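## Task

Push each drive blank that carries a red sticker fully home, until it stops and clicks into its latch, and do not touch the blanks with other stickers. The rack is loose on the table: tilting it beyond a slight amount counts as failure, and it must finish in its original place.

## Robot and tools

Robot: two arms, left_arm and right_arm, each with a two-finger gripper and a wrist camera. The fixed cameras are cam_head_left and cam_head_right, on a stand behind the arms. The wrist cameras are cam_left_wrist and cam_right_wrist. All images are 672x504.

Frames. The scene frame has its origin at table-top height, midway between the nominal arm bases, with +z up, +x out over the table and +y toward left_arm. Calibrated bases: left_arm at (-0.039, +0.347, 0) m, right_arm at (-0.006, -0.266, 0) m, both almost unrotated. Every hand pose, velocity and target an arm reports is in that arm's own base frame; fixed cameras and the table use the scene frame. Motion offsets are along the axes of the arm's current Hand target. The gripper's fingers point along its +z axis and close along its y axis; end_effector_position is the point between the pads, about 1 cm short of the tips. Reported poses can be off by a few centimetres, more when reaching far.

The 14-number row. Both motion tools use rows of 14 numbers, each in [-1, 1]: dx, dy, dz, rx, ry, rz, opening for left_arm, then the same seven for right_arm. The first six numbers per arm are an offset, not a pose: measured from that arm's Hand target as it stood when the action or move began, along that target's axes. 1.0 equals 0.6 m for dx, dy, dz and 180 degrees for rx, ry, rz, which together form a single rotation vector. Sending the same offset again moves further. Six zeros re-request the current Hand target. Opening is absolute: +1 fully open (0.094 m), -1 closed. Always send each arm's wanted opening, since 0 is itself a command (half open).

execute_actions: actions is a list of actions; each action is a table of up to 15 rows, one row per 1/30 s step. Every row counts from the start pose of that action, not from the row before. A short table repeats its last row to fill 15 steps. cameras chooses images by name, ["all"] or []; by default an empty actions list returns all images, otherwise none. An empty list also shows the scene number and state.

move: target is one 14-number row or a list of up to 15 rows, all offsets from the same starting Hand targets. The grippers travel in straight lines and finish together, taking at least 0.5 s and at most 10 s. speed is the path top speed in m/s (0.002 to 2.9, default 0.25), one value or one per target; turning is capped at twice that in rad/s. blend (m) rounds corners in a list; 0 stops at each point. opening_speed (0.2 or more, units per second on the opening scale) makes the fingers move gradually. grip_force sets pad force in newtons (10 to 50), one value or one per arm; it persists. blocking=false returns early while the move continues. Paths do not avoid obstacles or the other arm, and grippers lag and overshoot more at higher speed. Steer around an arm's own base, not close past it. The result adds a move: line such as done, off_target, moving, held or fault; limits=paced means a clipped pose, limits=held means steps were withheld.

wait: seconds from 0 to 10; arms keep their last command. stop: brakes a running move. zoom_image: camera plus region [x0, y0, x1, y1] in pixels, at most 504 each way, from that camera's latest image. finished_scene: scene is the number of the current scene; it ends it for good.

Results give each arm's end_effector_position (m) and end_effector_quat_wxyz in its base frame, the Hand target, joint positions, torques and velocities, grip_measured (same scale as opening, reading up to about 2.5 mm wide when empty), tool commands and motor temperatures. The controller limits each step's commanded orientation to 40 degrees from the measured one. Grippers often rest a few centimetres short of the command because of friction and weight; that alone does not mean contact. If a gripper stays short, send the missing distance as an offset. Joint torques include gravity and have fixed offsets, so they are a weak contact sign.

Cameras: calibrations (K, distortion, T_world_to_cam) are given per camera; fixed cameras may be shifted up to about 2.3 degrees and 9 mm, most accurate near image centre. Wrist images can lag while the arm moves.

Joint limits (rad): waist -2.618 to 3.054, shoulder 0 to 3.142, elbow 0 to 3.142 (straight at 2.901), wrist pitch and yaw ±1.571, wrist roll ±2.094.

What to avoid. The rack is not fixed, so push blanks slowly and straight in, with modest overshoot past the contact; faster moves and targets further beyond contact press harder and could slide or tip the rack. An arm blocked by something keeps pressing, so after a latch, pull its target back toward or behind the gripper. Do not let the arms or grippers touch each other (the clearance check does not cover grippers or wrist cameras); do not strain a wrist camera cable; avoid hits, slams and dropping anything off the table. Holding loads, stretching far out or pushing at unreachable targets heats motors: MOTOR HOT appears at 75 °C, and at 90 °C the arm folds and stops working for the rest of the scene.

Each tool is called after "Call:" by a JSON object that holds its "method" and its "body", one argument or row to a line.

## Session

Call:
{"method": "execute_actions", "body": {
  "actions": []
}}

Scene clock: 0.00 s.
left_arm: end_effector_position=(+0.2399, -0.1244, +0.2326) grip_measured=+1.000 end_effector_quat_wxyz=(+0.527, +0.017, +0.848, -0.052) | right_arm: end_effector_position=(+0.2730, +0.0744, +0.1589) grip_measured=+1.000 end_effector_quat_wxyz=(+0.456, +0.030, +0.870, +0.184)
Joint positions: left_arm=[-0.935 0.756 0.728 -0.593 -0.713 -0.515 0.094] | right_arm=[0.16 0.697 0.46 -0.313 -0.162 0.32 0.094]
Joint velocities: within noise
Joint torques (N m): no reading
Motor temperatures (°C): left_arm=[27 28 34 34 23 22 23] | right_arm=[25 23 31 28 24 22 23]
Heat: left arm: 34 °C; right arm: 31 °C.
Hand target: left_arm +0.2406, -0.1231, +0.2397; +0.534, +0.011, +0.844, -0.055 | right_arm +0.2755, +0.0750, +0.1694; +0.469, +0.028, +0.863, +0.187
Tool commands: left_gripper/opening=+1.0 right_gripper/opening=+1.0
camera_calibration:
cam_left_wrist: T_world_to_cam=[[-0.0929352, -0.993909, 0.0592316, -0.11486], [-0.778533, 0.0354546, -0.626601, 0.37429], [0.620684, -0.104347, -0.777086, 0.111632], [0, 0, 0, 1]] pos_world=[0.211435, -0.115783, 0.328081]
cam_right_wrist: T_world_to_cam=[[0.0872853, -0.93238, -0.350782, 0.0986512], [-0.872107, 0.0986672, -0.479265, 0.344966], [0.481468, 0.347752, -0.804523, 0.0601967], [0, 0, 0, 1]] pos_world=[0.263253, 0.0370102, 0.248365]

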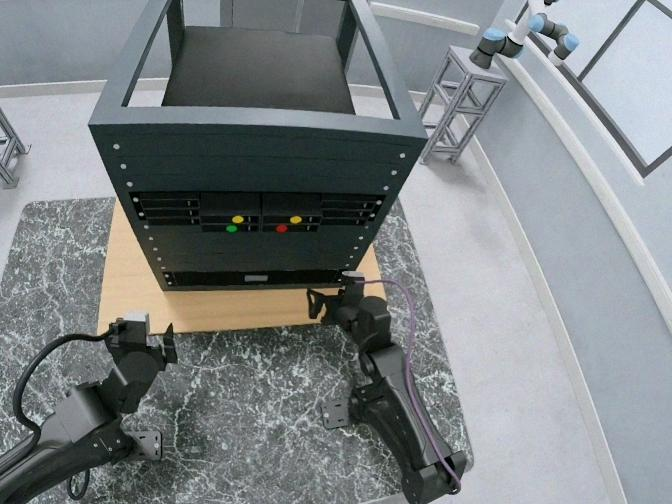

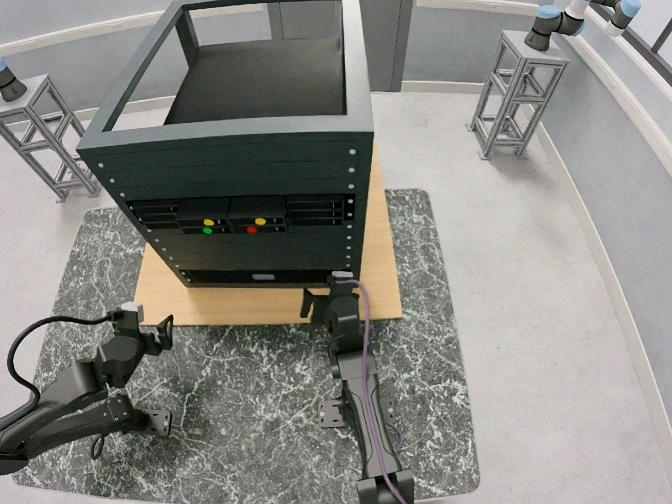

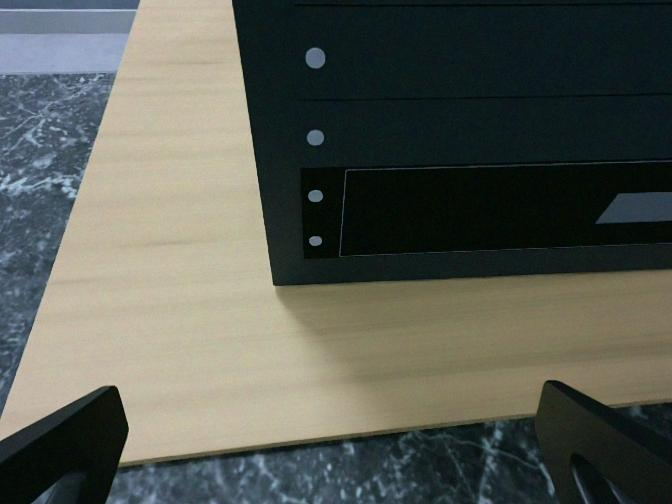

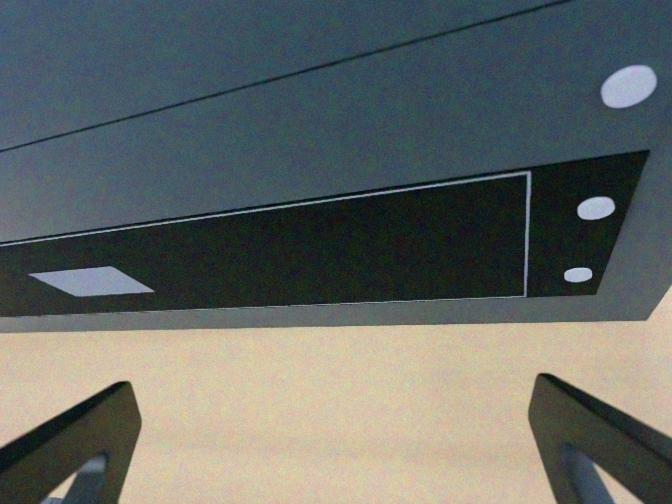

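Call:
{"method": "zoom_image", "body": {
  "camera": "cam_head_left",
  "region": [110, 170, 410, 300]
}}

Call:
{"method": "zoom_image", "body": {
  "camera": "cam_head_right",
  "region": [110, 170, 380, 300]
}}

Call:
{"method": "zoom_image", "body": {
  "camera": "cam_head_left",
  "region": [190, 185, 330, 245]
}}

Scaled by 1.680 from the camera's 672x504 image, which has a finer 960x720 frame.

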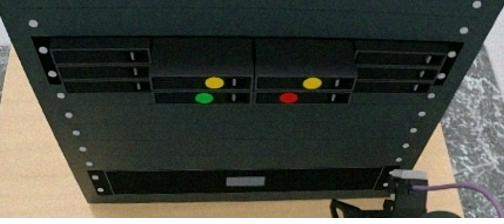

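Scaled by 1.867 from the camera's 672x504 image, which has a finer 960x720 frame.

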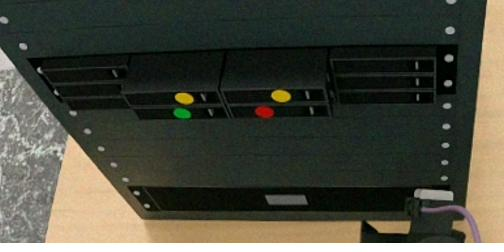

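Scaled by 3.600 from the camera's 672x504 image, which has a finer 960x720 frame.

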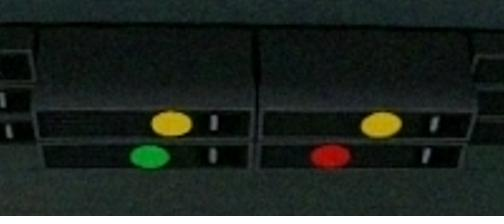

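Call:
{"method": "move", "body": {
  "target": [0,0,0,0,0,0,1,0.0174,0.2606,-0.1829,0.056,-0.291,-0.112,-1],
  "cameras": ["all"],
  "speed": 0.2
}}

Scene clock: 94.60 s.
left_arm: end_effector_position=(+0.2399, -0.1244, +0.2326) grip_measured=+1.000 end_effector_quat_wxyz=(+0.527, +0.017, +0.848, -0.052) | right_arm: end_effector_position=(+0.1617, +0.1876, +0.2565) grip_measured=-0.988 end_effector_quat_wxyz=(+0.708, -0.067, +0.703, +0.016)
Joint positions: left_arm=[-0.935 0.756 0.728 -0.593 -0.713 -0.515 0.094] | right_arm=[1.669 0.912 0.349 0.686 1.551 -0.196 0.001]
Joint torques (N m): left_arm=[0.03 -0.68 6.97 1.42 -0.32 -0.04] | right_arm=[0.53 -0.68 8.69 1.56 -0.08 -0.06]
Motor temperatures (°C): left_arm=[27 27 34 36 23 21 22] | right_arm=[24 22 35 33 24 22 23]
Heat: left arm: 36 °C; right arm: 35 °C.
Hand target: left_arm +0.2406, -0.1231, +0.2397; +0.534, +0.011, +0.844, -0.055 | right_arm +0.1599, +0.1901, +0.2693; +0.819, +0.000, +0.573, +0.000
Off the commanded pose: left_arm 0.007 m, 1 deg | right_arm 0.013 m, 21 deg.
joint sent to its limit (right arm) — joint 5 (wrist yaw), upper limit. The joint targets are off in orientation, not in position.
move: off_target (right_arm)
camera_calibration:
cam_left_wrist: T_world_to_cam=[[-0.0929352, -0.993909, 0.0592316, -0.11486], [-0.778533, 0.0354546, -0.626601, 0.37429], [0.620684, -0.104347, -0.777086, 0.111632], [0, 0, 0, 1]] pos_world=[0.211435, -0.115783, 0.328081]
cam_right_wrist: T_world_to_cam=[[0.0950408, -0.993997, 0.0541916, 0.154586], [-0.415991, -0.089114, -0.904992, 0.354046], [0.904389, 0.0634679, -0.421963, 0.0396772], [0, 0, 0, 1]] pos_world=[0.0967041, 0.18269, 0.328773]

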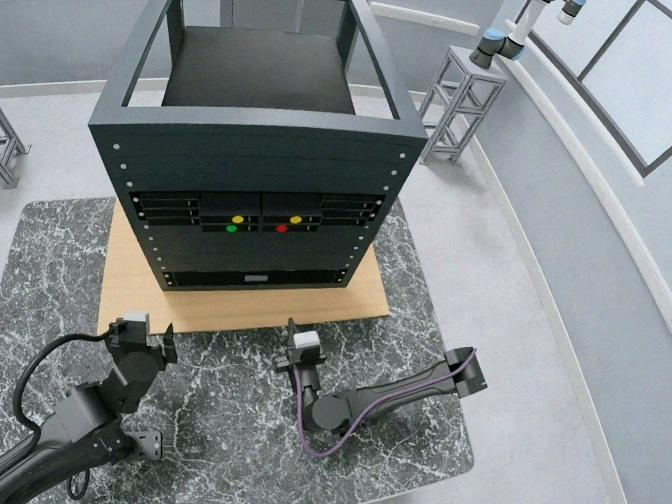

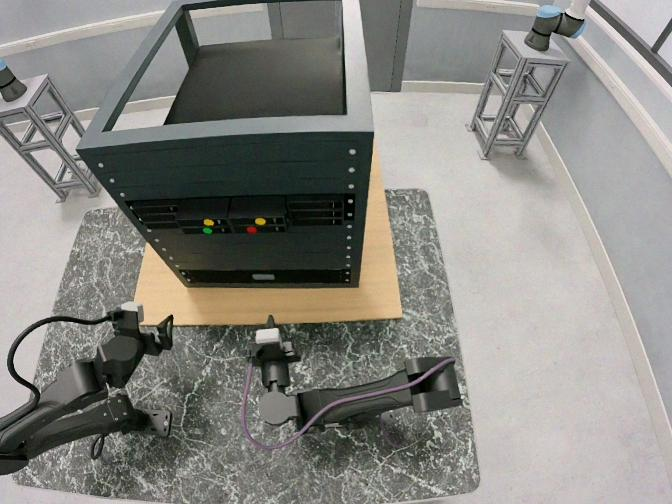

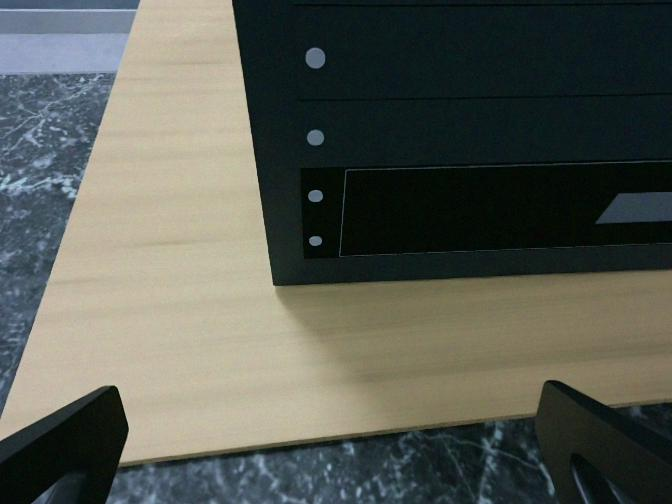

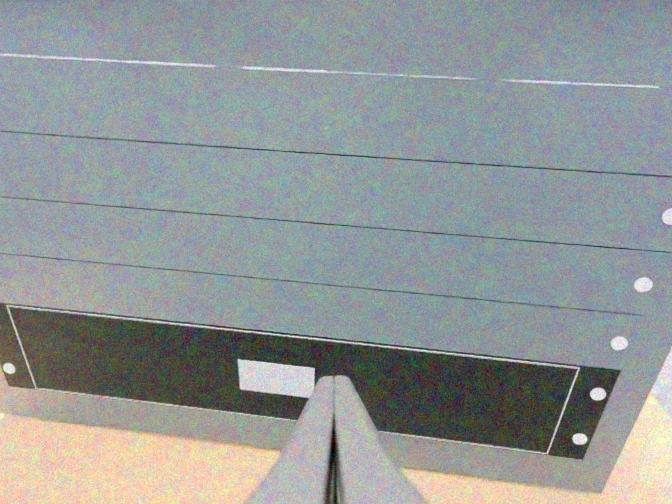

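Call:
{"method": "move", "body": {
  "target": [0,0,0,0,0,0,1,0.017,-0.133,0.047,0,0,0,-1],
  "cameras": ["cam_right_wrist"],
  "speed": 0.2
}}

Scene clock: 109.87 s.
left_arm: end_effector_position=(+0.2399, -0.1244, +0.2326) grip_measured=+1.000 end_effector_quat_wxyz=(+0.527, +0.017, +0.848, -0.052) | right_arm: end_effector_position=(+0.1932, +0.1168, +0.2639) grip_measured=-0.988 end_effector_quat_wxyz=(+0.787, -0.057, +0.614, +0.002)
Joint positions: left_arm=[-0.935 0.756 0.728 -0.593 -0.713 -0.515 0.094] | right_arm=[1.374 0.773 0 1.482 1.193 -0.764 0.001]
Joint torques (N m): left_arm=[0.03 -0.68 6.98 1.41 -0.32 -0.04] | right_arm=[-0.05 1.17 4.4 2.12 -0.62 -0.04]
Heat: left arm: 36 °C; right arm: 35 °C.
Hand target: left_arm +0.2406, -0.1231, +0.2397; +0.534, +0.011, +0.844, -0.055 | right_arm +0.1899, +0.1102, +0.2694; +0.819, +0.000, +0.573, +0.000
Off the commanded pose: left_arm 0.007 m, 1 deg | right_arm 0.009 m, 9 deg.
joint sent to its limit (right arm) — joint 3 (elbow), lower limit, where the elbow is as bent as it goes; joint 4 (wrist pitch), upper limit. The joint targets are off in orientation, not in position.
move: off_target (right_arm)
camera_calibration:
cam_right_wrist: T_world_to_cam=[[0.0564784, -0.996253, 0.0655009, 0.0854184], [-0.190492, -0.0751531, -0.978808, 0.341826], [0.980063, 0.042804, -0.194023, -0.0534959], [0, 0, 0, 1]] pos_world=[0.11272, 0.113077, 0.318608]
Images, in order (width x height): cam_right_wrist 672x504.

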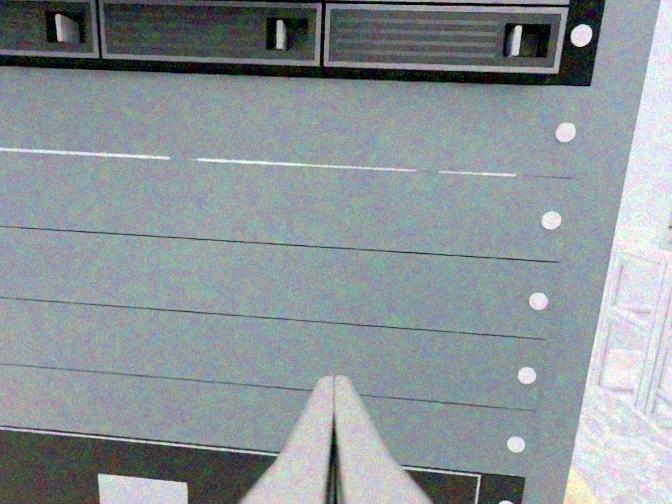

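Call:
{"method": "move", "body": {
  "target": [0,0,0,0,0,0,1,-0.182,0.1,0.084,0,0,0,-1],
  "cameras": ["cam_right_wrist","cam_head_left","cam_head_right"],
  "speed": 0.2
}}

Call:
{"method": "zoom_image", "body": {
  "camera": "cam_head_left",
  "region": [180, 180, 380, 330]
}}

Call:
{"method": "zoom_image", "body": {
  "camera": "cam_head_right",
  "region": [130, 180, 330, 330]
}}

Scene clock: 140.50 s.
left_arm: end_effector_position=(+0.2399, -0.1244, +0.2326) grip_measured=+1.000 end_effector_quat_wxyz=(+0.527, +0.017, +0.848, -0.052) | right_arm: end_effector_position=(+0.2026, +0.1778, +0.3684) grip_measured=-0.988 end_effector_quat_wxyz=(+0.802, -0.055, +0.594, -0.026)
Joint positions: left_arm=[-0.935 0.756 0.728 -0.593 -0.713 -0.515 0.094] | right_arm=[1.386 1.051 0.462 1.482 1.192 -0.983 0.001]
Joint torques (N m): left_arm=[0.03 -0.69 6.98 1.41 -0.32 -0.03] | right_arm=[-0.14 -0.76 8.24 1.86 -0.77 -0.03]
Heat: left arm: 36 °C; right arm: 33 °C.
Hand target: left_arm +0.2406, -0.1231, +0.2397; +0.534, +0.011, +0.844, -0.055 | right_arm +0.1998, +0.1703, +0.3892; +0.819, +0.000, +0.573, +0.000
Off the commanded pose: left_arm 0.007 m, 1 deg | right_arm 0.022 m, 8 deg.
joint sent to its limit (right arm) — joint 4 (wrist pitch), upper limit. The joint targets still meet the commanded pose.
move: off_target (right_arm)
camera_calibration:
cam_right_wrist: T_world_to_cam=[[0.00774313, -0.995264, 0.0969026, 0.137081], [-0.142931, -0.0970121, -0.984967, 0.447065], [0.989702, -0.00622366, -0.143005, -0.0570915], [0, 0, 0, 1]] pos_world=[0.119342, 0.179447, 0.418896]
Images, in order (width x height): cam_head_left 672x504, cam_head_right 672x504, cam_right_wrist 672x504.

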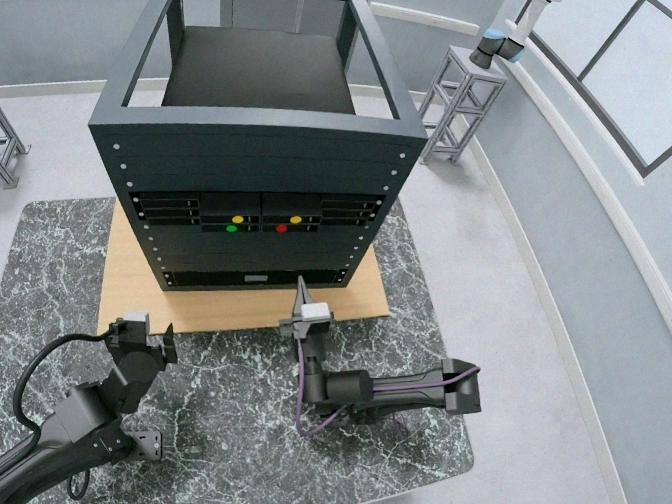

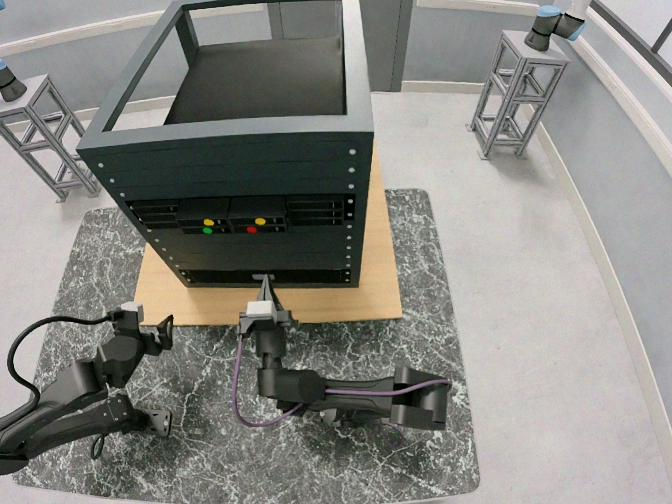

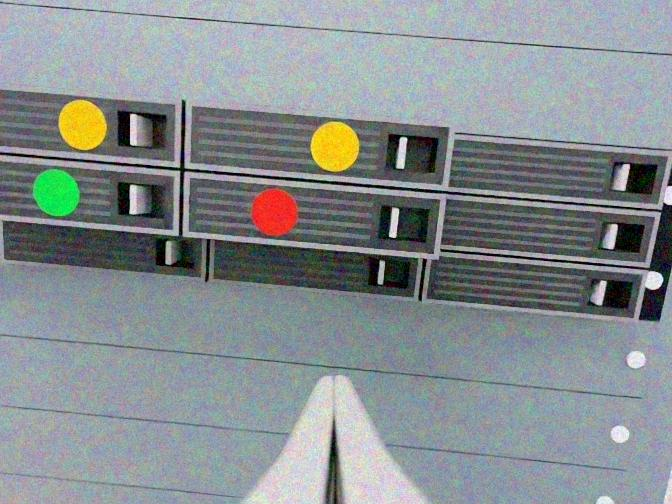

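Scaled by 2.520 from the camera's 672x504 image, which has a finer 960x720 frame.

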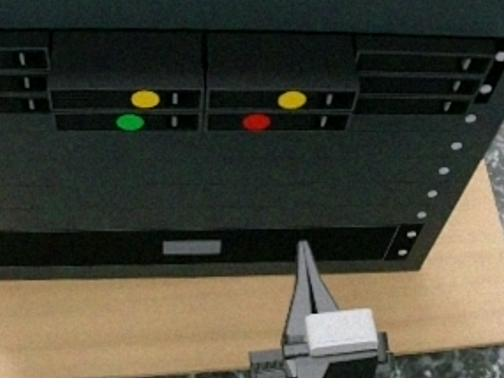

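Scaled by 2.520 from the camera's 672x504 image, which has a finer 960x720 frame.

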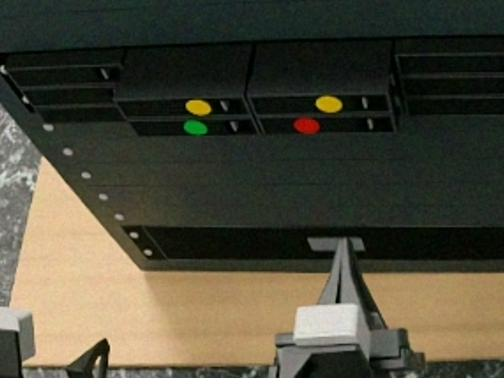

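Call:
{"method": "move", "body": {
  "target": [0,0,0,0,0,0,1,-0.0295,0.02,0.0995,0,0,0,-1],
  "cameras": ["cam_right_wrist"],
  "speed": 0.15
}}

Scene clock: 160.50 s.
left_arm: end_effector_position=(+0.2399, -0.1244, +0.2326) grip_measured=+1.000 end_effector_quat_wxyz=(+0.527, +0.017, +0.848, -0.052) | right_arm: end_effector_position=(+0.2510, +0.1856, +0.4066) grip_measured=-0.988 end_effector_quat_wxyz=(+0.811, -0.015, +0.585, -0.019)
Joint positions: left_arm=[-0.935 0.756 0.728 -0.593 -0.713 -0.515 0.094] | right_arm=[1.159 1.097 0.663 1.122 1.052 -0.67 0.001]
Joint torques (N m): left_arm=[0.05 -0.69 6.98 1.41 -0.32 -0.04] | right_arm=[-0.61 -2.8 9.21 1.04 -0.67 0.14]
Heat: left arm: 36 °C; right arm: 33 °C.
Hand target: left_arm +0.2406, -0.1231, +0.2397; +0.534, +0.011, +0.844, -0.055 | right_arm +0.2498, +0.1823, +0.4263; +0.819, +0.000, +0.573, +0.000
Off the commanded pose: left_arm 0.007 m, 1 deg | right_arm 0.020 m, 3 deg.
move: off_target (right_arm)
camera_calibration:
cam_right_wrist: T_world_to_cam=[[-0.0276616, -0.999353, 0.0229938, 0.180365], [-0.119179, -0.0195415, -0.99268, 0.475117], [0.992487, -0.0301995, -0.118561, -0.10566], [0, 0, 0, 1]] pos_world=[0.16648, 0.186342, 0.454965]
Images, in order (width x height): cam_right_wrist 672x504.

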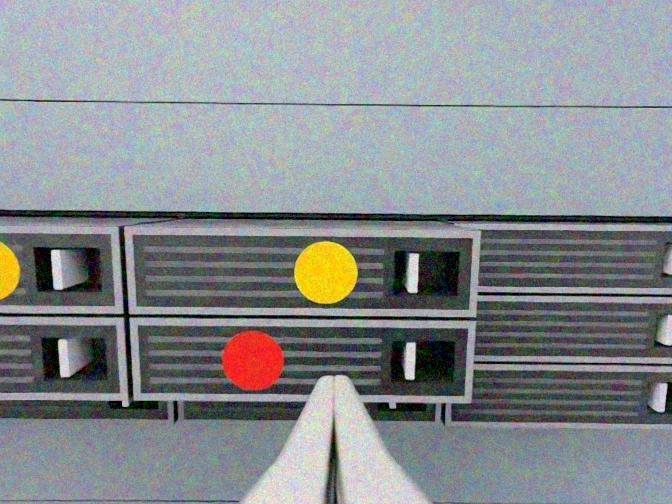

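Call:
{"method": "move", "body": {
  "target": [0,0,0,0,0,0,1,0.0292,0.0067,0.0462,0,0,0,-1],
  "cameras": ["cam_right_wrist","cam_head_right"],
  "speed": 0.08
}}

Call:
{"method": "zoom_image", "body": {
  "camera": "cam_right_wrist",
  "region": [180, 250, 480, 504]
}}

Scene clock: 177.90 s.
left_arm: end_effector_position=(+0.2399, -0.1244, +0.2326) grip_measured=+1.000 end_effector_quat_wxyz=(+0.527, +0.017, +0.848, -0.052) | right_arm: end_effector_position=(+0.2807, +0.1850, +0.4020) grip_measured=-0.988 end_effector_quat_wxyz=(+0.812, -0.010, +0.583, -0.015)
Joint positions: left_arm=[-0.935 0.756 0.728 -0.593 -0.713 -0.515 0.094] | right_arm=[1.031 1.14 0.689 1.032 0.951 -0.527 0.001]
Joint torques (N m): left_arm=[0.03 -0.69 6.97 1.41 -0.32 -0.04] | right_arm=[-0.59 -2 9.76 1.29 -0.57 0.17]
Heat: left arm: 36 °C; right arm: 34 °C.
Hand target: left_arm +0.2406, -0.1231, +0.2397; +0.534, +0.011, +0.844, -0.055 | right_arm +0.2819, +0.1862, +0.4194; +0.819, +0.000, +0.573, +0.000
Off the commanded pose: left_arm 0.007 m, 1 deg | right_arm 0.017 m, 3 deg.
move: off_target (right_arm)
camera_calibration:
cam_right_wrist: T_world_to_cam=[[-0.0278767, -0.999561, 0.0100017, 0.186023], [-0.114916, -0.00673468, -0.993352, 0.470807], [0.992984, -0.0288407, -0.114678, -0.137556], [0, 0, 0, 1]] pos_world=[0.19588, 0.185145, 0.450042]
Images, in order (width x height): cam_head_right 672x504, cam_right_wrist 672x504.

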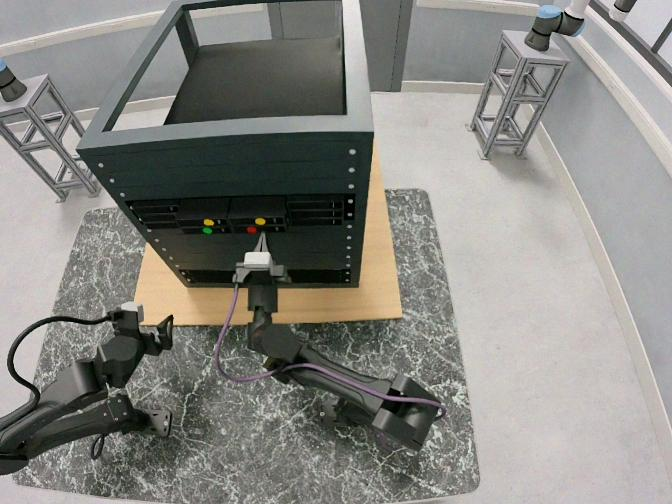

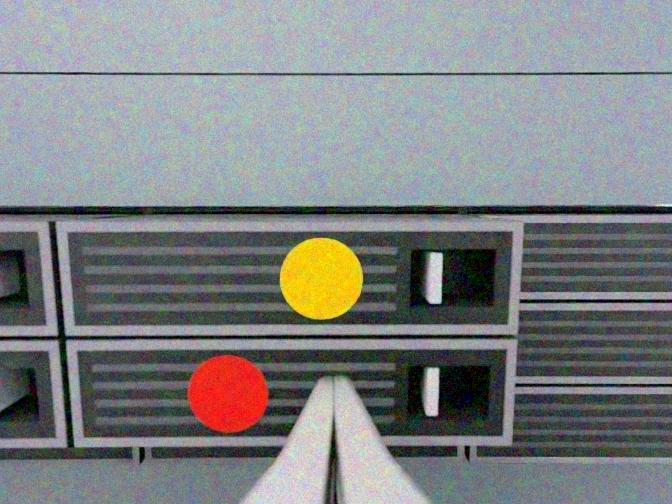

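Scaled by 1.680 from the camera's 672x504 image, which has a finer 960x720 frame.

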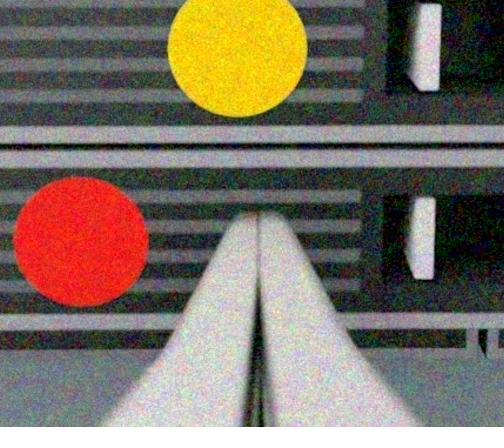

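Call:
{"method": "move", "body": {
  "target": [
    [0,0,0,0,0,0,1,0,0.013,0,0,0,0,-1],
    [0,0,0,0,0,0,1,0.0143,0.013,0.0392,0,0,0,-1]
  ],
  "cameras": ["cam_right_wrist"],
  "speed": 0.04
}}

Scene clock: 194.30 s.
left_arm: end_effector_position=(+0.2399, -0.1244, +0.2326) grip_measured=+1.000 end_effector_quat_wxyz=(+0.527, +0.017, +0.848, -0.052) | right_arm: end_effector_position=(+0.3048, +0.1915, +0.4041) grip_measured=-0.988 end_effector_quat_wxyz=(+0.813, -0.007, +0.582, -0.013)
Joint positions: left_arm=[-0.935 0.756 0.728 -0.593 -0.713 -0.515 0.094] | right_arm=[0.958 1.214 0.75 1 0.889 -0.461 0.001]
Joint torques (N m): left_arm=[0.02 -0.68 6.97 1.41 -0.32 -0.03] | right_arm=[-0.57 -2.32 9.69 1.4 -0.54 0.16]
Heat: left arm: 36 °C; right arm: 35 °C.
Hand target: left_arm +0.2406, -0.1231, +0.2397; +0.534, +0.011, +0.844, -0.055 | right_arm +0.3069, +0.1940, +0.4194; +0.819, +0.000, +0.573, +0.000
Off the commanded pose: left_arm 0.007 m, 1 deg | right_arm 0.016 m, 2 deg.
move: off_target (right_arm)
camera_calibration:
cam_right_wrist: T_world_to_cam=[[-0.028476, -0.999589, 0.00324372, 0.196164], [-0.111977, -0.0000346761, -0.993711, 0.473617], [0.993303, -0.0286601, -0.11193, -0.162347], [0, 0, 0, 1]] pos_world=[0.21988, 0.191447, 0.45183]
Images, in order (width x height): cam_right_wrist 672x504.

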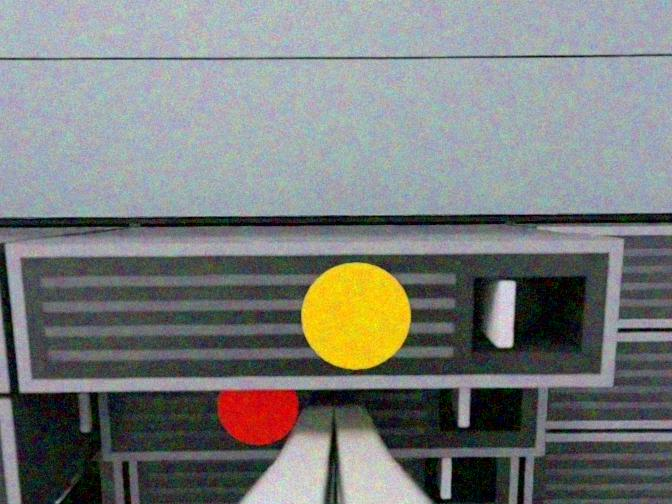

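Call:
{"method": "move", "body": {
  "target": [0,0,0,0,0,0,1,0.0114,0,0.0313,0,0,0,-1],
  "cameras": ["cam_right_wrist"],
  "speed": 0.04
}}

Scene clock: 202.73 s.
left_arm: end_effector_position=(+0.2399, -0.1244, +0.2326) grip_measured=+1.000 end_effector_quat_wxyz=(+0.527, +0.017, +0.848, -0.052) | right_arm: end_effector_position=(+0.3189, +0.1902, +0.4046) grip_measured=-0.988 end_effector_quat_wxyz=(+0.813, +0.000, +0.582, -0.009)
Joint positions: left_arm=[-0.935 0.756 0.728 -0.593 -0.713 -0.515 0.094] | right_arm=[0.91 1.245 0.777 0.981 0.853 -0.413 0.001]
Joint torques (N m): left_arm=[0.03 -0.69 6.98 1.42 -0.32 -0.04] | right_arm=[-1.95 -1.76 10.5 1.3 -0.72 0.17]
Heat: left arm: 36 °C; right arm: 35 °C.
Hand target: left_arm +0.2406, -0.1231, +0.2397; +0.534, +0.011, +0.844, -0.055 | right_arm +0.3270, +0.1940, +0.4192; +0.819, +0.000, +0.573, +0.000
Off the commanded pose: left_arm 0.007 m, 1 deg | right_arm 0.017 m, 2 deg.
move: off_target (right_arm)
camera_calibration:
cam_right_wrist: T_world_to_cam=[[-0.0294878, -0.999474, -0.0134821, 0.202345], [-0.110652, 0.016669, -0.993719, 0.472079], [0.993422, -0.0278108, -0.111085, -0.176838], [0, 0, 0, 1]] pos_world=[0.233878, 0.189451, 0.452198]
Images, in order (width x height): cam_right_wrist 672x504.

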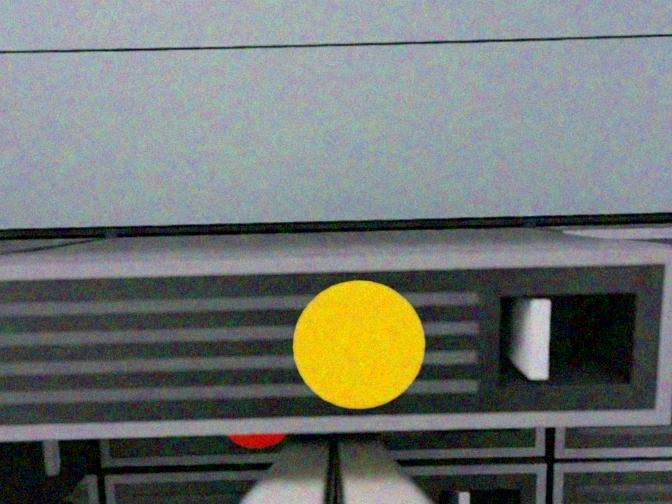

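Call:
{"method": "move", "body": {
  "target": [0,0,0,0,0,0,1,0.0086,0,0.0235,0,0,0,-1],
  "cameras": ["cam_right_wrist","cam_head_right"],
  "speed": 0.04
}}

Call:
{"method": "zoom_image", "body": {
  "camera": "cam_right_wrist",
  "region": [80, 400, 672, 504]
}}

Scene clock: 210.03 s.
left_arm: end_effector_position=(+0.2399, -0.1244, +0.2326) grip_measured=+1.000 end_effector_quat_wxyz=(+0.527, +0.017, +0.848, -0.052) | right_arm: end_effector_position=(+0.3200, +0.1901, +0.4042) grip_measured=-0.988 end_effector_quat_wxyz=(+0.814, +0.010, +0.581, +0.002)
Joint positions: left_arm=[-0.935 0.756 0.728 -0.593 -0.713 -0.515 0.094] | right_arm=[0.907 1.251 0.777 0.991 0.852 -0.385 0.001]
Joint torques (N m): left_arm=[0.02 -0.69 6.98 1.41 -0.32 -0.04] | right_arm=[-5.23 -0.13 12.18 1.06 -1.1 0.21]
Heat: left arm: 36 °C; right arm: 34 °C.
Hand target: left_arm +0.2406, -0.1231, +0.2397; +0.534, +0.011, +0.844, -0.055 | right_arm +0.3419, +0.1941, +0.4193; +0.819, +0.000, +0.573, +0.000
Off the commanded pose: left_arm 0.007 m, 1 deg | right_arm 0.027 m, 2 deg.
move: off_target (right_arm)
camera_calibration:
cam_right_wrist: T_world_to_cam=[[-0.0225663, -0.998867, -0.0418925, 0.211369], [-0.107974, 0.0440931, -0.993175, 0.465564], [0.993898, -0.017889, -0.108847, -0.180958], [0, 0, 0, 1]] pos_world=[0.234893, 0.187364, 0.451545]
Images, in order (width x height): cam_head_right 672x504, cam_right_wrist 672x504.

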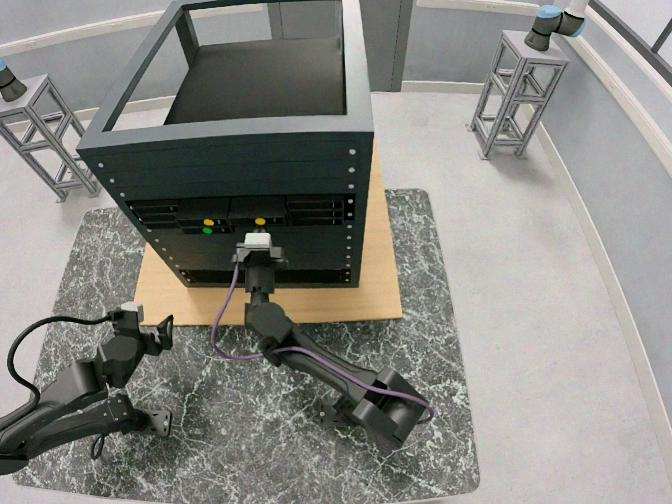

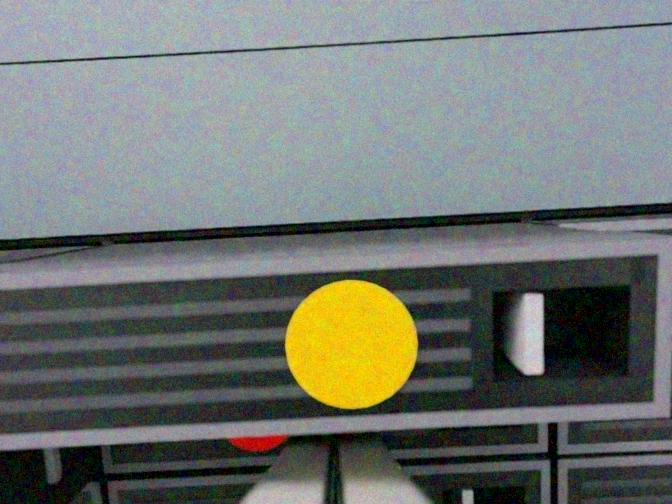

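Region (80, 400, 672, 504) is 592x104 pixels. A region can be at most 504 by 504 pixels.

Call:
{"method": "move", "body": {
  "target": [0,0,0,0,0,0,1,-0.0513,0,-0.141,0,0,0,-1],
  "cameras": ["cam_right_wrist","cam_head_left","cam_head_right"],
  "speed": 0.1
}}

Call:
{"method": "zoom_image", "body": {
  "camera": "cam_right_wrist",
  "region": [50, 200, 550, 500]
}}

Scene clock: 220.87 s.
left_arm: end_effector_position=(+0.2399, -0.1244, +0.2326) grip_measured=+1.000 end_effector_quat_wxyz=(+0.527, +0.017, +0.848, -0.052) | right_arm: end_effector_position=(+0.2571, +0.1991, +0.4124) grip_measured=-0.988 end_effector_quat_wxyz=(+0.811, -0.012, +0.584, -0.015)
Joint positions: left_arm=[-0.935 0.756 0.728 -0.593 -0.713 -0.515 0.094] | right_arm=[1.158 1.163 0.721 1.134 1.051 -0.663 0.001]
Joint torques (N m): left_arm=[0.03 -0.68 6.97 1.42 -0.32 -0.04] | right_arm=[0.42 -3.41 5.29 1.67 -0.57 -0.04]
Heat: left arm: 36 °C; right arm: 34 °C.
Hand target: left_arm +0.2406, -0.1231, +0.2397; +0.534, +0.011, +0.844, -0.055 | right_arm +0.2520, +0.1940, +0.4192; +0.819, +0.000, +0.573, +0.000
Off the commanded pose: left_arm 0.007 m, 1 deg | right_arm 0.010 m, 3 deg.
move: off_target (right_arm)
camera_calibration:
cam_right_wrist: T_world_to_cam=[[-0.0258719, -0.999568, 0.0139562, 0.197293], [-0.11717, -0.0108325, -0.993053, 0.479817], [0.992775, -0.0273274, -0.116839, -0.111968], [0, 0, 0, 1]] pos_world=[0.172484, 0.199345, 0.460648]
Images, in order (width x height): cam_head_left 672x504, cam_head_right 672x504, cam_right_wrist 672x504.

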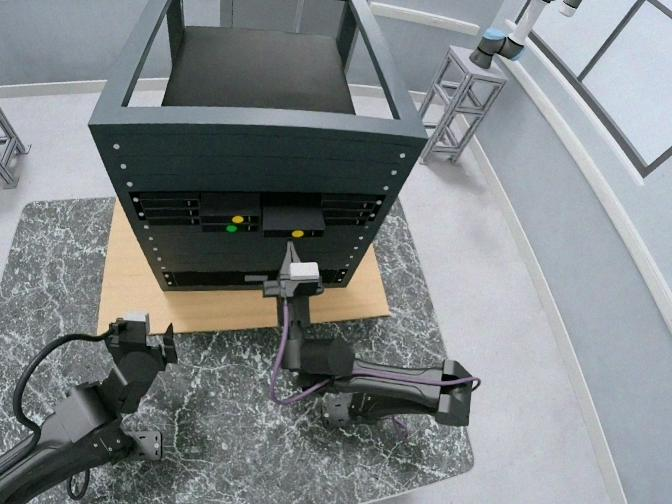

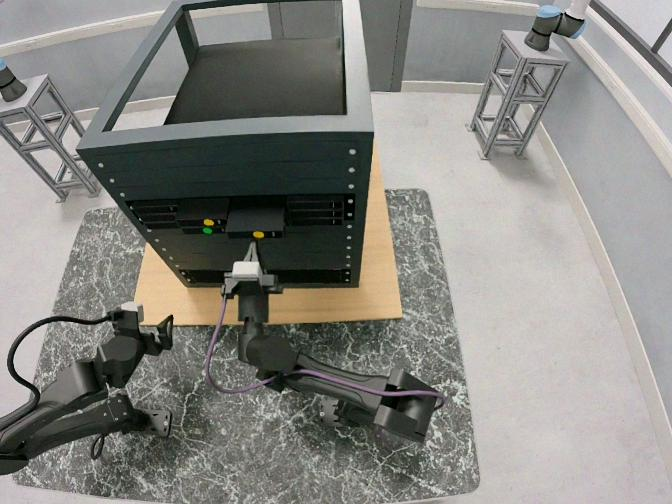

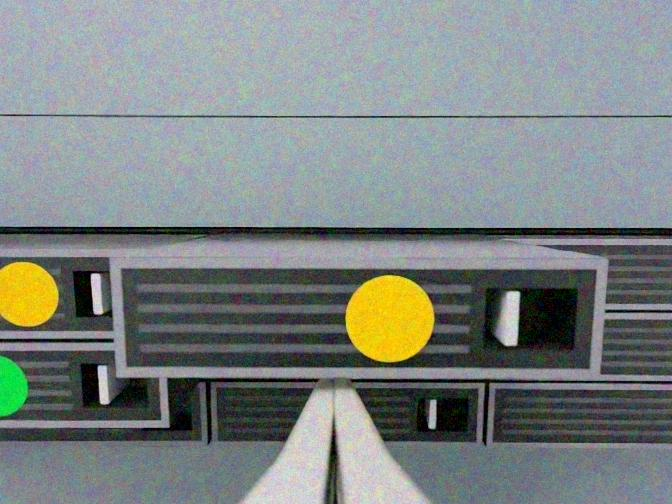

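Scaled by 1.008 from the camera's 672x504 image, which has a finer 960x720 frame.

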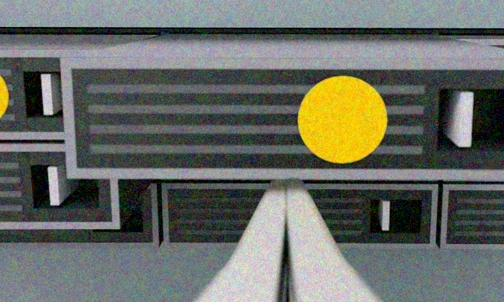

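Call:
{"method": "move", "body": {
  "target": [
    [0,0,0,0,0,0,1,0.0313,0,-0.0114,0,0,0,-1],
    [0,0,0,0,0,0,1,0.0028,0,-0.0897,0,0,0,-1],
    [0,0,0,0,0,0,1,-0.0598,0,-0.0669,0,0,0,-1]
  ],
  "cameras": ["cam_right_wrist"],
  "speed": 0.08
}}

Scene clock: 238.13 s.
left_arm: end_effector_position=(+0.2399, -0.1244, +0.2326) grip_measured=+1.000 end_effector_quat_wxyz=(+0.527, +0.017, +0.848, -0.052) | right_arm: end_effector_position=(+0.2057, +0.2002, +0.4212) grip_measured=-0.988 end_effector_quat_wxyz=(+0.809, -0.038, +0.586, -0.031)
Joint positions: left_arm=[-0.935 0.756 0.728 -0.593 -0.713 -0.515 0.094] | right_arm=[1.392 1.163 0.7 1.475 1.196 -1.083 0.001]
Joint torques (N m): left_arm=[0.05 -0.69 6.97 1.41 -0.32 -0.04] | right_arm=[0.51 -1.43 8.43 1.47 -0.79 -0.05]
Heat: left arm: 36 °C; right arm: 33 °C.
Hand target: left_arm +0.2406, -0.1231, +0.2397; +0.534, +0.011, +0.844, -0.055 | right_arm +0.2019, +0.1941, +0.4392; +0.819, +0.000, +0.573, +0.000
Off the commanded pose: left_arm 0.007 m, 1 deg | right_arm 0.019 m, 6 deg.
move: off_target (right_arm)
camera_calibration:
cam_right_wrist: T_world_to_cam=[[-0.0204822, -0.997069, 0.0737146, 0.170197], [-0.122713, -0.0706654, -0.989923, 0.494254], [0.992231, -0.0293215, -0.120906, -0.0576027], [0, 0, 0, 1]] pos_world=[0.121293, 0.202936, 0.469763]
Images, in order (width x height): cam_right_wrist 672x504.

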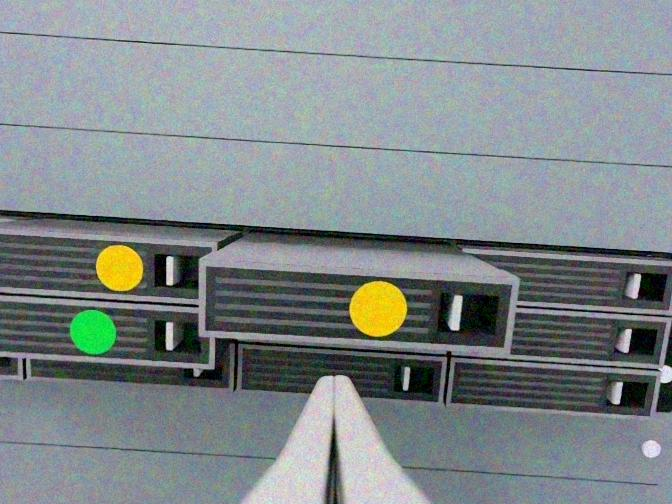

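Call:
{"method": "move", "body": {
  "target": [0,0,0,0,0,0,1,0.0163,-0.018,0.0739,0,0,0,-1],
  "cameras": ["cam_right_wrist"],
  "speed": 0.08
}}

Scene clock: 252.73 s.
left_arm: end_effector_position=(+0.2399, -0.1244, +0.2326) grip_measured=+1.000 end_effector_quat_wxyz=(+0.527, +0.017, +0.848, -0.052) | right_arm: end_effector_position=(+0.2494, +0.1896, +0.4228) grip_measured=-0.988 end_effector_quat_wxyz=(+0.810, -0.019, +0.586, -0.022)
Joint positions: left_arm=[-0.935 0.756 0.728 -0.593 -0.713 -0.515 0.094] | right_arm=[1.174 1.099 0.73 1.067 1.064 -0.691 0.001]
Joint torques (N m): left_arm=[0.03 -0.69 6.97 1.41 -0.32 -0.04] | right_arm=[-0.59 -3.43 9.35 1.05 -0.66 0.14]
Heat: left arm: 36 °C; right arm: 33 °C.
Hand target: left_arm +0.2406, -0.1231, +0.2397; +0.534, +0.011, +0.844, -0.055 | right_arm +0.2469, +0.1831, +0.4453; +0.819, +0.000, +0.573, +0.000
Off the commanded pose: left_arm 0.007 m, 1 deg | right_arm 0.023 m, 4 deg.
move: off_target (right_arm)
camera_calibration:
cam_right_wrist: T_world_to_cam=[[-0.0280712, -0.999093, 0.0320149, 0.180307], [-0.122486, -0.0283482, -0.992065, 0.493261], [0.992073, -0.0317698, -0.121579, -0.100294], [0, 0, 0, 1]] pos_world=[0.164978, 0.19094, 0.471381]
Images, in order (width x height): cam_right_wrist 672x504.

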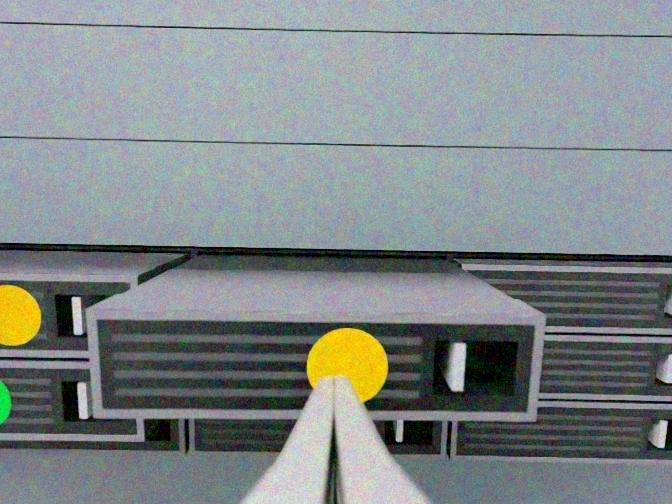

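Call:
{"method": "move", "body": {
  "target": [0,0,0,0,0,0,1,0.0125,0,0.0345,0,0,0,-1],
  "cameras": ["cam_right_wrist","cam_head_left","cam_head_right"],
  "speed": 0.04
}}

Call:
{"method": "zoom_image", "body": {
  "camera": "cam_head_left",
  "region": [190, 185, 330, 245]
}}

Scene clock: 260.57 s.
left_arm: end_effector_position=(+0.2399, -0.1244, +0.2326) grip_measured=+1.000 end_effector_quat_wxyz=(+0.527, +0.017, +0.848, -0.052) | right_arm: end_effector_position=(+0.2688, +0.1837, +0.4279) grip_measured=-0.988 end_effector_quat_wxyz=(+0.812, -0.010, +0.583, -0.015)
Joint positions: left_arm=[-0.935 0.756 0.728 -0.593 -0.713 -0.515 0.094] | right_arm=[1.077 1.099 0.762 0.957 0.989 -0.573 0.001]
Joint torques (N m): left_arm=[0.03 -0.69 6.97 1.41 -0.32 -0.04] | right_arm=[-0.61 -1.98 9.57 1.18 -0.59 0.13]
Heat: left arm: 36 °C; right arm: 34 °C.
Hand target: left_arm +0.2406, -0.1231, +0.2397; +0.534, +0.011, +0.844, -0.055 | right_arm +0.2689, +0.1832, +0.4452; +0.819, +0.000, +0.573, +0.000
Off the commanded pose: left_arm 0.007 m, 1 deg | right_arm 0.017 m, 3 deg.
move: off_target (right_arm)
camera_calibration:
cam_right_wrist: T_world_to_cam=[[-0.0281773, -0.999553, 0.0100263, 0.184278], [-0.114512, -0.00673654, -0.993399, 0.495119], [0.993022, -0.0291395, -0.114271, -0.123049], [0, 0, 0, 1]] pos_world=[0.18408, 0.183945, 0.475942]
Images, in order (width x height): cam_head_left 672x504, cam_head_right 672x504, cam_right_wrist 672x504.

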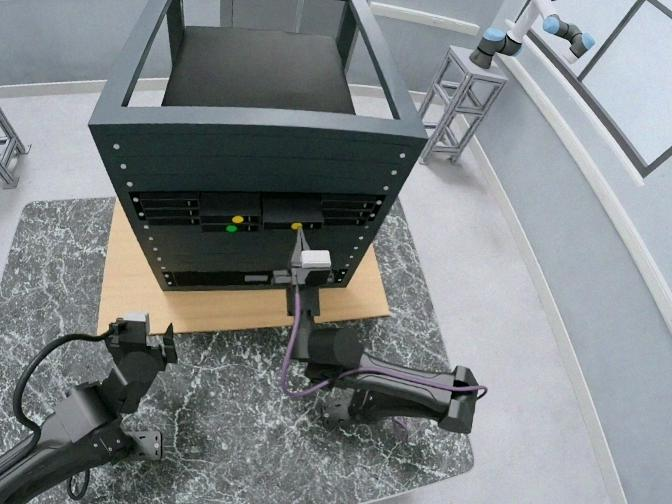

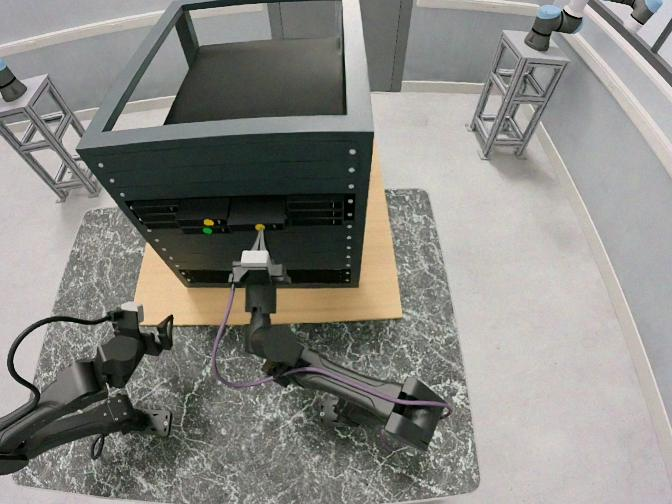

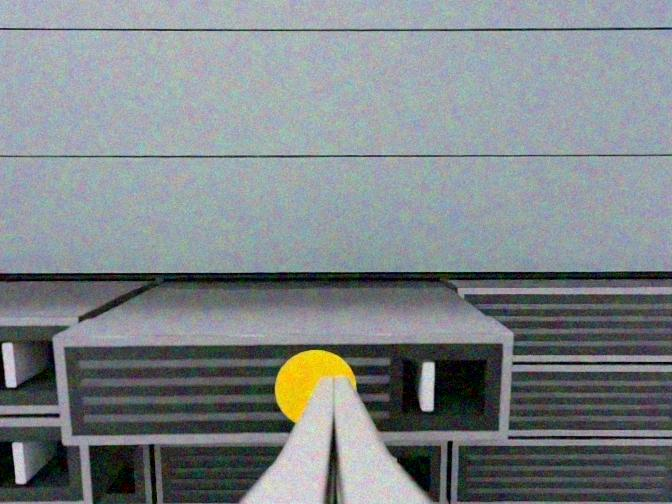

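Scaled by 3.600 from the camera's 672x504 image, which has a finer 960x720 frame.

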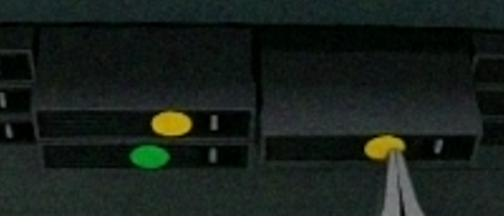

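Call:
{"method": "move", "body": {
  "target": [0,0,0,0,0,0,1,0.0077,0,0.0212,0,0,0,-1],
  "cameras": ["cam_right_wrist","cam_head_left","cam_head_right"],
  "speed": 0.04
}}

Call:
{"method": "zoom_image", "body": {
  "camera": "cam_head_left",
  "region": [190, 185, 330, 245]
}}

Scene clock: 271.33 s.
left_arm: end_effector_position=(+0.2399, -0.1244, +0.2326) grip_measured=+1.000 end_effector_quat_wxyz=(+0.527, +0.017, +0.848, -0.052) | right_arm: end_effector_position=(+0.2814, +0.1822, +0.4293) grip_measured=-0.988 end_effector_quat_wxyz=(+0.813, -0.008, +0.582, -0.014)
Joint positions: left_arm=[-0.935 0.756 0.728 -0.593 -0.713 -0.515 0.094] | right_arm=[1.022 1.113 0.783 0.91 0.943 -0.517 0.001]
Joint torques (N m): left_arm=[0.03 -0.69 6.97 1.41 -0.32 -0.04] | right_arm=[-0.59 -1.7 9.68 1.3 -0.57 0.17]
Heat: left arm: 36 °C; right arm: 35 °C.
Hand target: left_arm +0.2406, -0.1231, +0.2397; +0.534, +0.011, +0.844, -0.055 | right_arm +0.2825, +0.1832, +0.4452; +0.819, +0.000, +0.573, +0.000
Off the commanded pose: left_arm 0.007 m, 1 deg | right_arm 0.016 m, 2 deg.
move: off_target (right_arm)
camera_calibration:
cam_right_wrist: T_world_to_cam=[[-0.0280055, -0.999597, 0.00470708, 0.185333], [-0.112313, -0.00153251, -0.993672, 0.496471], [0.993278, -0.028357, -0.112225, -0.136548], [0, 0, 0, 1]] pos_world=[0.196581, 0.182147, 0.477133]
Images, in order (width x height): cam_head_left 672x504, cam_head_right 672x504, cam_right_wrist 672x504.

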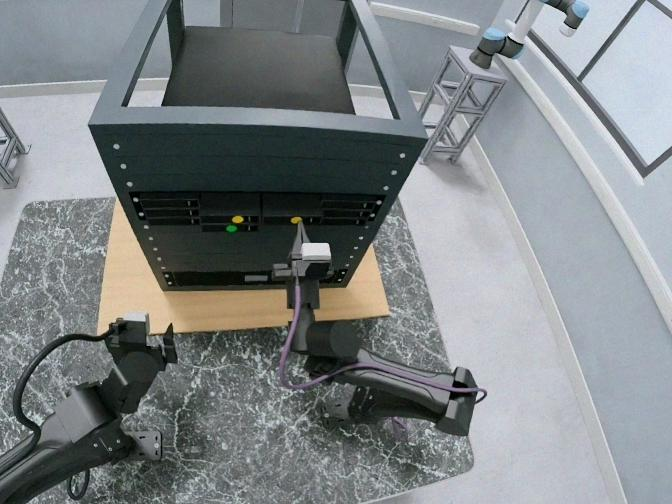

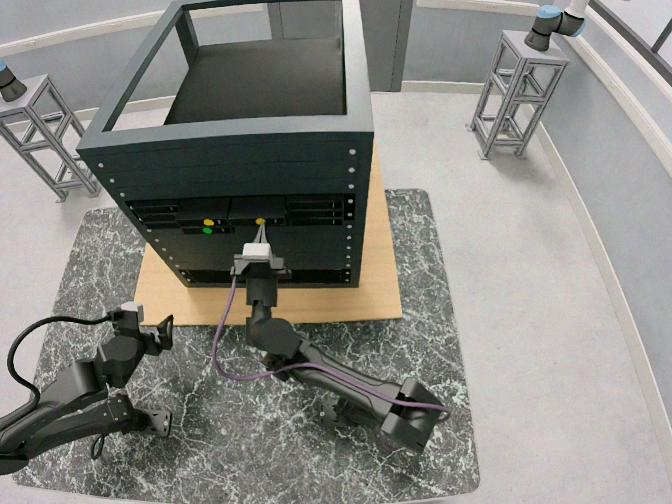

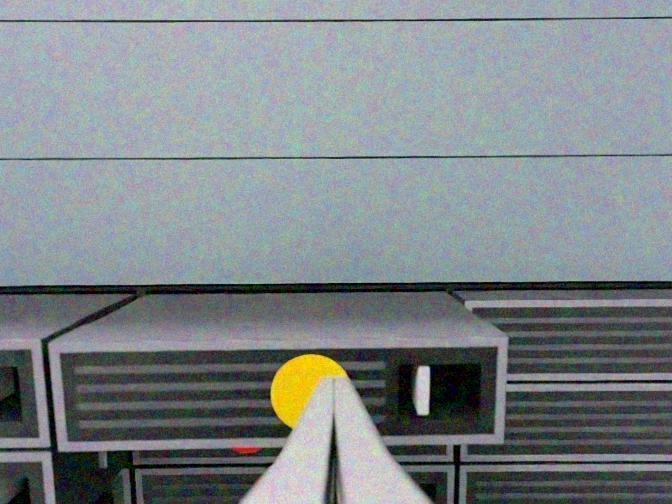

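Scaled by 3.600 from the camera's 672x504 image, which has a finer 960x720 frame.

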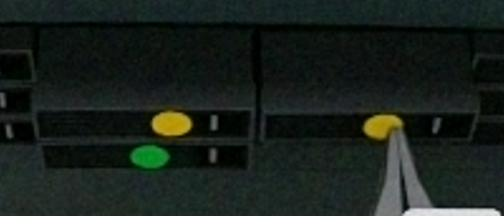

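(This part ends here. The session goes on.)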